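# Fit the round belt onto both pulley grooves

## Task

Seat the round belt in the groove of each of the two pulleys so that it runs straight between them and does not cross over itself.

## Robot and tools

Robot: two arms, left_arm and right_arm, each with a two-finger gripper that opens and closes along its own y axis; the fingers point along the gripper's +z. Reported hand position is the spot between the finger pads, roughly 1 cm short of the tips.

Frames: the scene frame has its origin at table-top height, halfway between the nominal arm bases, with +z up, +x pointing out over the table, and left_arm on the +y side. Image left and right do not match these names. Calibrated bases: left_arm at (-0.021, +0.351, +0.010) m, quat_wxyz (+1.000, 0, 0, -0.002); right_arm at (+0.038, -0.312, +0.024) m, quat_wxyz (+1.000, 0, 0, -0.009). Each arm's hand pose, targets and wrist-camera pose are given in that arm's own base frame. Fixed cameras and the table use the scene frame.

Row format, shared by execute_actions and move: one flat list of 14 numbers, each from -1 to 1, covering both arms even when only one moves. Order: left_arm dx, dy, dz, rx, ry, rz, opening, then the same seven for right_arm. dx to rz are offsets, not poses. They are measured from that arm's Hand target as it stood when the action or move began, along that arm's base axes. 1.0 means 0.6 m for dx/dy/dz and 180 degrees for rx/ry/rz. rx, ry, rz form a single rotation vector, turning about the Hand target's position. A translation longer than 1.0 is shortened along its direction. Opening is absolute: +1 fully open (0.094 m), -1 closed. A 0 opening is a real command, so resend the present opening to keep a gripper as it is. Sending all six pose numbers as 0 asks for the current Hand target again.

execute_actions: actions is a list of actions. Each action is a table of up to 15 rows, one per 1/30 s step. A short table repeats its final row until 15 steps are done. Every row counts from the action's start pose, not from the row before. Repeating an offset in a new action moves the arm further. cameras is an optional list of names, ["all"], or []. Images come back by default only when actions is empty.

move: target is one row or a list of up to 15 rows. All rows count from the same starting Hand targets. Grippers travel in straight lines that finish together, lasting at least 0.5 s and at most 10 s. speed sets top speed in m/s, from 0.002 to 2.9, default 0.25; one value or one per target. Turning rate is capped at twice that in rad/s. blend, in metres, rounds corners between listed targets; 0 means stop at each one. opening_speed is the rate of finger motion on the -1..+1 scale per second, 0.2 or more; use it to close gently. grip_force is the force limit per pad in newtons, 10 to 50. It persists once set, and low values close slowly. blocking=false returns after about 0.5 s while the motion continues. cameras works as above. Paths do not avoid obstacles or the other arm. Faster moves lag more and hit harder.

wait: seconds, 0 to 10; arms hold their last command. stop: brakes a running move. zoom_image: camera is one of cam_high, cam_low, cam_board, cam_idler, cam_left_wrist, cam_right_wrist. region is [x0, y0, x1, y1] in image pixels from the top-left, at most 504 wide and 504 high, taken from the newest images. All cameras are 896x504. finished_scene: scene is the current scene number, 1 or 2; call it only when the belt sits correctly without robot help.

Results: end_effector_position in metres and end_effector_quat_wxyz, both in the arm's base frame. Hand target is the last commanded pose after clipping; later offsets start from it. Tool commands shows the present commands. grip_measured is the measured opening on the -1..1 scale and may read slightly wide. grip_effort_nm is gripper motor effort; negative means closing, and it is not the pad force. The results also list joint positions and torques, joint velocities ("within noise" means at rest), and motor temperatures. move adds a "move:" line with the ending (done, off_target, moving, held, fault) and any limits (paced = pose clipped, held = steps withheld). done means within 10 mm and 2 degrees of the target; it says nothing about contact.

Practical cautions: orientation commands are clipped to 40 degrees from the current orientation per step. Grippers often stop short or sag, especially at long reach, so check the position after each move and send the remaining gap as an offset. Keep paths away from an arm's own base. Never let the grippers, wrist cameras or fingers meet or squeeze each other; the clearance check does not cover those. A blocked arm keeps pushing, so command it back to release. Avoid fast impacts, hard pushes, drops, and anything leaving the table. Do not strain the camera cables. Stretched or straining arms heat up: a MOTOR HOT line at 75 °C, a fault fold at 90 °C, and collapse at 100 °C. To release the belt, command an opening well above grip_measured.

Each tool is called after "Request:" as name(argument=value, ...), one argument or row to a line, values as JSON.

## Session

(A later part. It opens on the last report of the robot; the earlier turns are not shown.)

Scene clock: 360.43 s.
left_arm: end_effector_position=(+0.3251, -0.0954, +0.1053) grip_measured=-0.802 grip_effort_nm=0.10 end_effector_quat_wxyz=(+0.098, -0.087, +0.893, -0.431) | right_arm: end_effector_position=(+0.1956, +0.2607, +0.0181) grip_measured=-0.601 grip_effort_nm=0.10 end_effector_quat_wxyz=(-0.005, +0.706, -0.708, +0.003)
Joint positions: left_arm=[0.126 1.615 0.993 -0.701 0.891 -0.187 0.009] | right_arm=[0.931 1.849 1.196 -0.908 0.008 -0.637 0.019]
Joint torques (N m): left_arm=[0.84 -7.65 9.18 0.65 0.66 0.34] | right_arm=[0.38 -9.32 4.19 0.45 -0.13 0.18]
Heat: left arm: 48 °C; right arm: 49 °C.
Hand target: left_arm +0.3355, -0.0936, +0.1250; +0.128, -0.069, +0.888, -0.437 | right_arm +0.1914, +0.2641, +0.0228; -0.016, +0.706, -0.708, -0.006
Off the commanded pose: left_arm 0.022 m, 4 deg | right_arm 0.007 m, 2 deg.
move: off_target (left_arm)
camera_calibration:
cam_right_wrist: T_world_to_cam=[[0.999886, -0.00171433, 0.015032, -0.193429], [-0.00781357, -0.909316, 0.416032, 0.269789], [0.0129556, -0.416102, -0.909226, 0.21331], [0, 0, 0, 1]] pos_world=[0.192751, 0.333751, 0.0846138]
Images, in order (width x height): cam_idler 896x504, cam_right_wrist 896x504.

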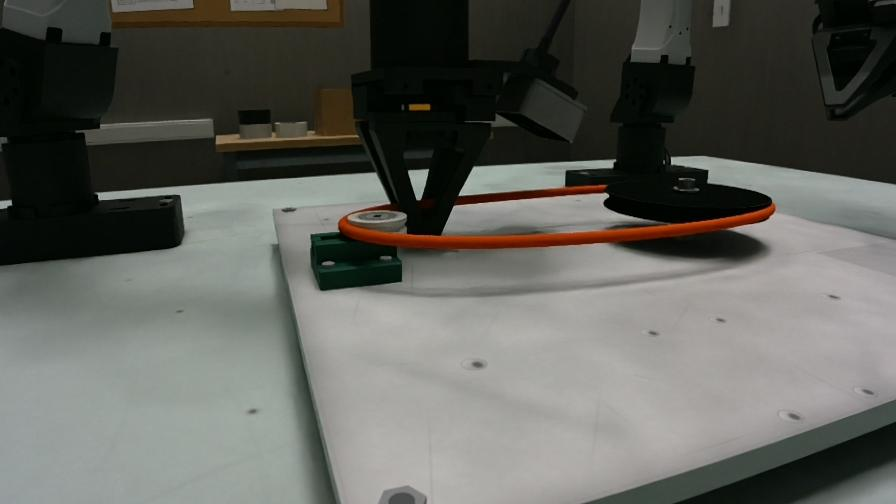

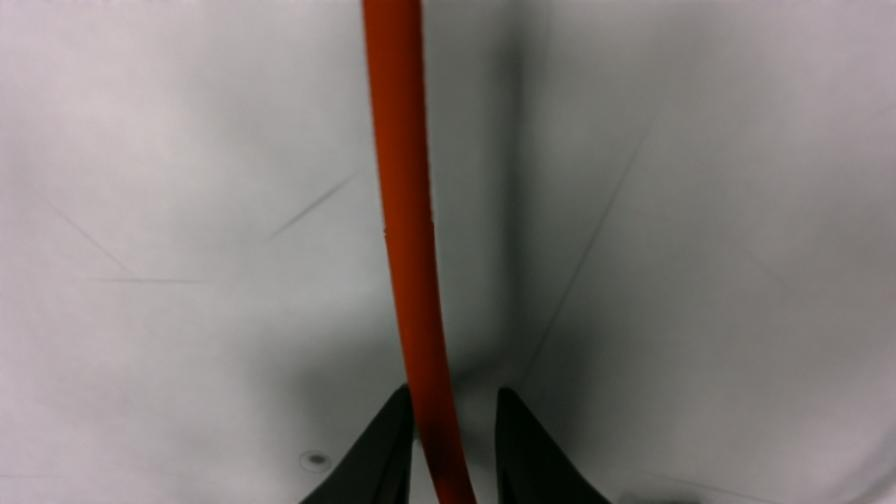

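Centered. A bit wider and lift straight up.

Request:
move(
  target=[
    [0,0,0,0,0,0,-0.8,0,0,0,0,0,0,-0.6],
    [0,0,0,0,0,0,-0.8,-0.008,0,0.02,0,0,0,-0.6],
    [0,0,0,0,0,0,-0.8,-0.008,0,0.15,0,0,0,-0.6],
  ],
  speed=0.06,
  cameras=["cam_idler","cam_low","cam_right_wrist"],
)

Request:
zoom_image(
  camera="cam_idler",
  region=[560, 130, 830, 280],
)

Request:
zoom_image(
  camera="cam_low",
  region=[300, 150, 560, 280],
)

Request:
zoom_image(
  camera="cam_idler",
  region=[330, 170, 470, 260],
)

Scene clock: 364.57 s.
left_arm: end_effector_position=(+0.3251, -0.0954, +0.1053) grip_measured=-0.802 grip_effort_nm=0.10 end_effector_quat_wxyz=(+0.098, -0.087, +0.893, -0.431) | right_arm: end_effector_position=(+0.1879, +0.2579, +0.0971) grip_measured=-0.601 grip_effort_nm=0.09 end_effector_quat_wxyz=(+0.003, +0.707, -0.708, +0.005)
Joint positions: left_arm=[0.126 1.615 0.993 -0.701 0.891 -0.187 0.009] | right_arm=[0.945 1.763 1.414 -1.23 0.008 -0.624 0.019]
Joint torques (N m): left_arm=[0.84 -7.64 9.18 0.65 0.66 0.34] | right_arm=[0.44 -9.25 7.57 0.14 -0.14 0.15]
Heat: left arm: 48 °C; right arm: 50 °C.
Hand target: left_arm +0.3355, -0.0936, +0.1250; +0.128, -0.069, +0.888, -0.437 | right_arm +0.1866, +0.2641, +0.1128; -0.016, +0.706, -0.708, -0.006
Off the commanded pose: left_arm 0.022 m, 4 deg | right_arm 0.017 m, 3 deg.
move: off_target (left_arm, right_arm)
camera_calibration:
cam_right_wrist: T_world_to_cam=[[0.99999, -0.000425886, 0.00450982, -0.186355], [-0.00231984, -0.903258, 0.429093, 0.230511], [0.00389078, -0.429099, -0.903249, 0.288602], [0, 0, 0, 1]] pos_world=[0.185765, 0.33197, 0.16261]
Images, in order (width x height): cam_low 896x504, cam_idler 896x504, cam_right_wrist 896x504.

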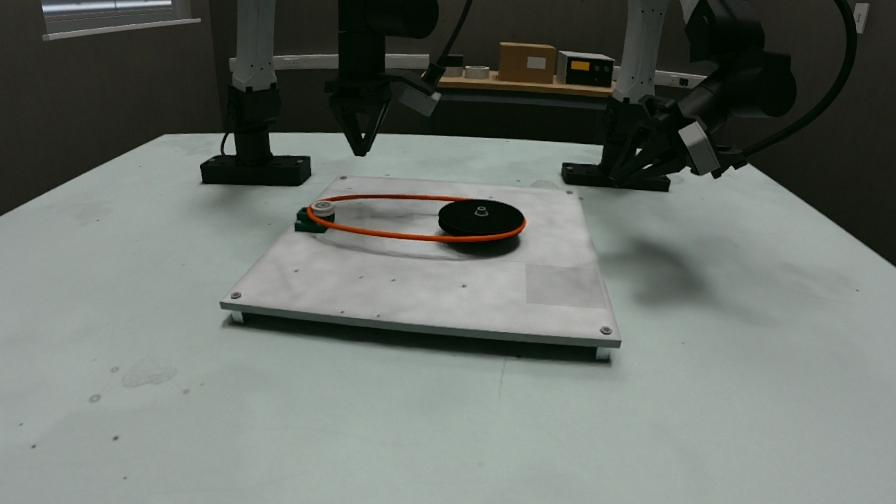

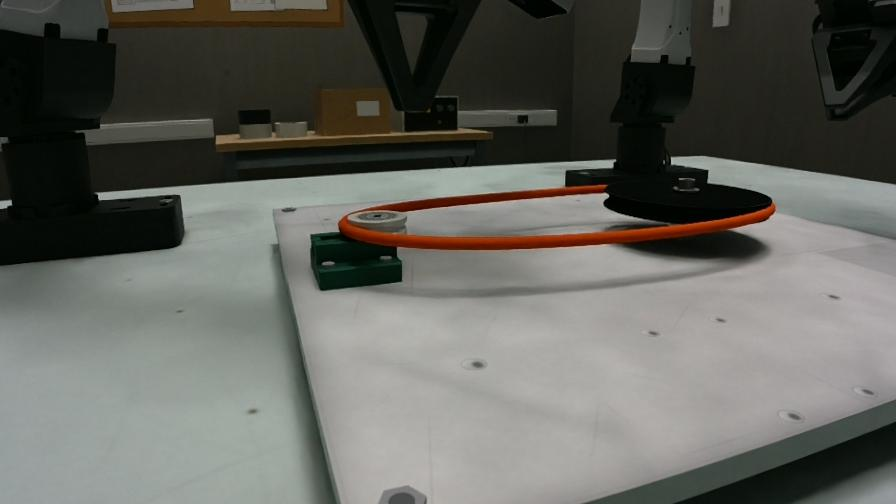

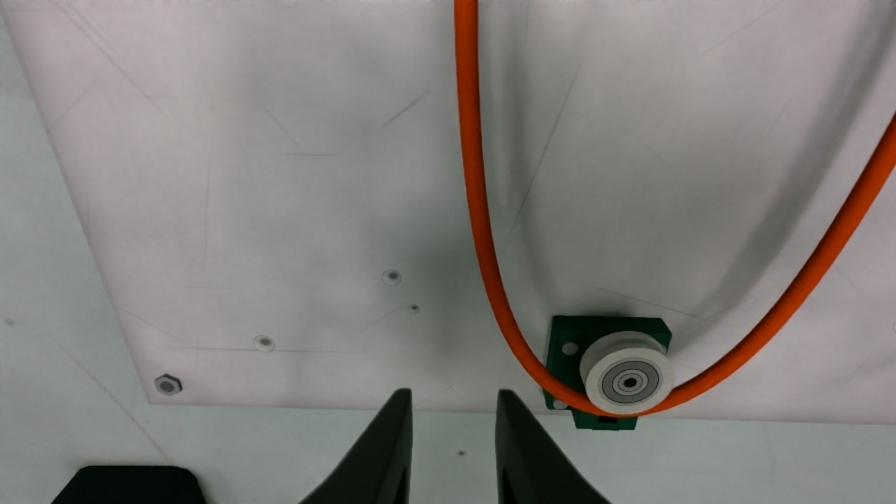

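Scaled by 1.867 from the camera's 896x504 image, which has a finer 1280x720 frame.

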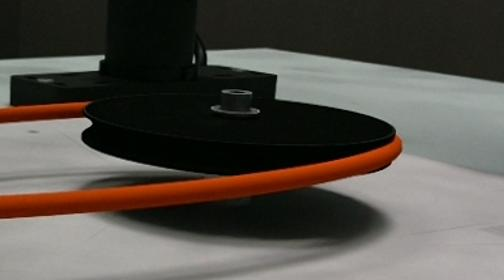

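Scaled by 1.938 from the camera's 896x504 image, which has a finer 1280x720 frame.

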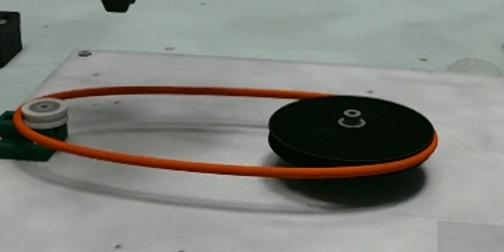

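Scaled by 3.600 from the camera's 896x504 image, which has a finer 1280x720 frame.

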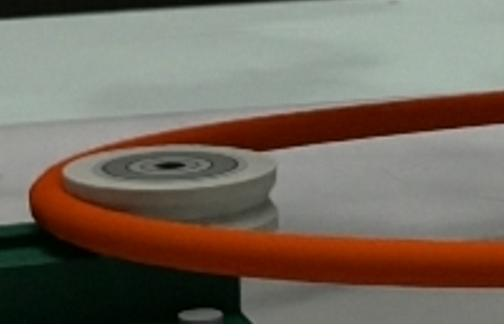

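Stable and seated in both grooves.

Request:
move(
  target=[
    [0,0.1,0.08,0,0,0,-0.8,-0.08,-0.15,0.06,0,0,0,-0.6],
  ],
  speed=0.15,
  cameras=["cam_idler"],
)

Request:
finished_scene(
  scene=2,
)

Scene clock: 366.63 s.
left_arm: end_effector_position=(+0.3278, -0.0359, +0.1615) grip_measured=-0.802 grip_effort_nm=0.10 end_effector_quat_wxyz=(+0.110, -0.080, +0.891, -0.432) | right_arm: end_effector_position=(+0.1438, +0.1781, +0.1490) grip_measured=-0.601 grip_effort_nm=0.09 end_effector_quat_wxyz=(-0.022, +0.705, -0.709, +0.001)
Joint positions: left_arm=[0.326 1.671 1.288 -1.171 0.925 0.139 0.009] | right_arm=[0.897 1.368 1.226 -1.384 0.008 -0.667 0.019]
Joint torques (N m): left_arm=[0.68 -5.83 9.22 0.22 0.71 0.33] | right_arm=[-0.84 -4.82 5.04 0.2 -0.15 -0.02]
Heat: left arm: 48 °C; right arm: 49 °C.
Hand target: left_arm +0.3355, -0.0336, +0.1730; +0.128, -0.069, +0.888, -0.437 | right_arm +0.1386, +0.1741, +0.1488; -0.016, +0.706, -0.708, -0.006
Off the commanded pose: left_arm 0.014 m, 3 deg | right_arm 0.006 m, 1 deg.
move: off_target (left_arm)
Images, in order (width x height): cam_idler 896x504.

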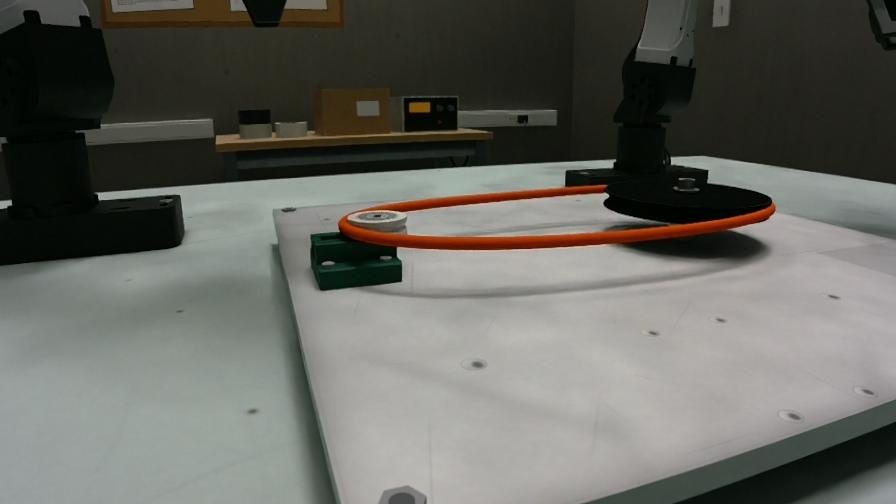

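The scene is finished: the task was done.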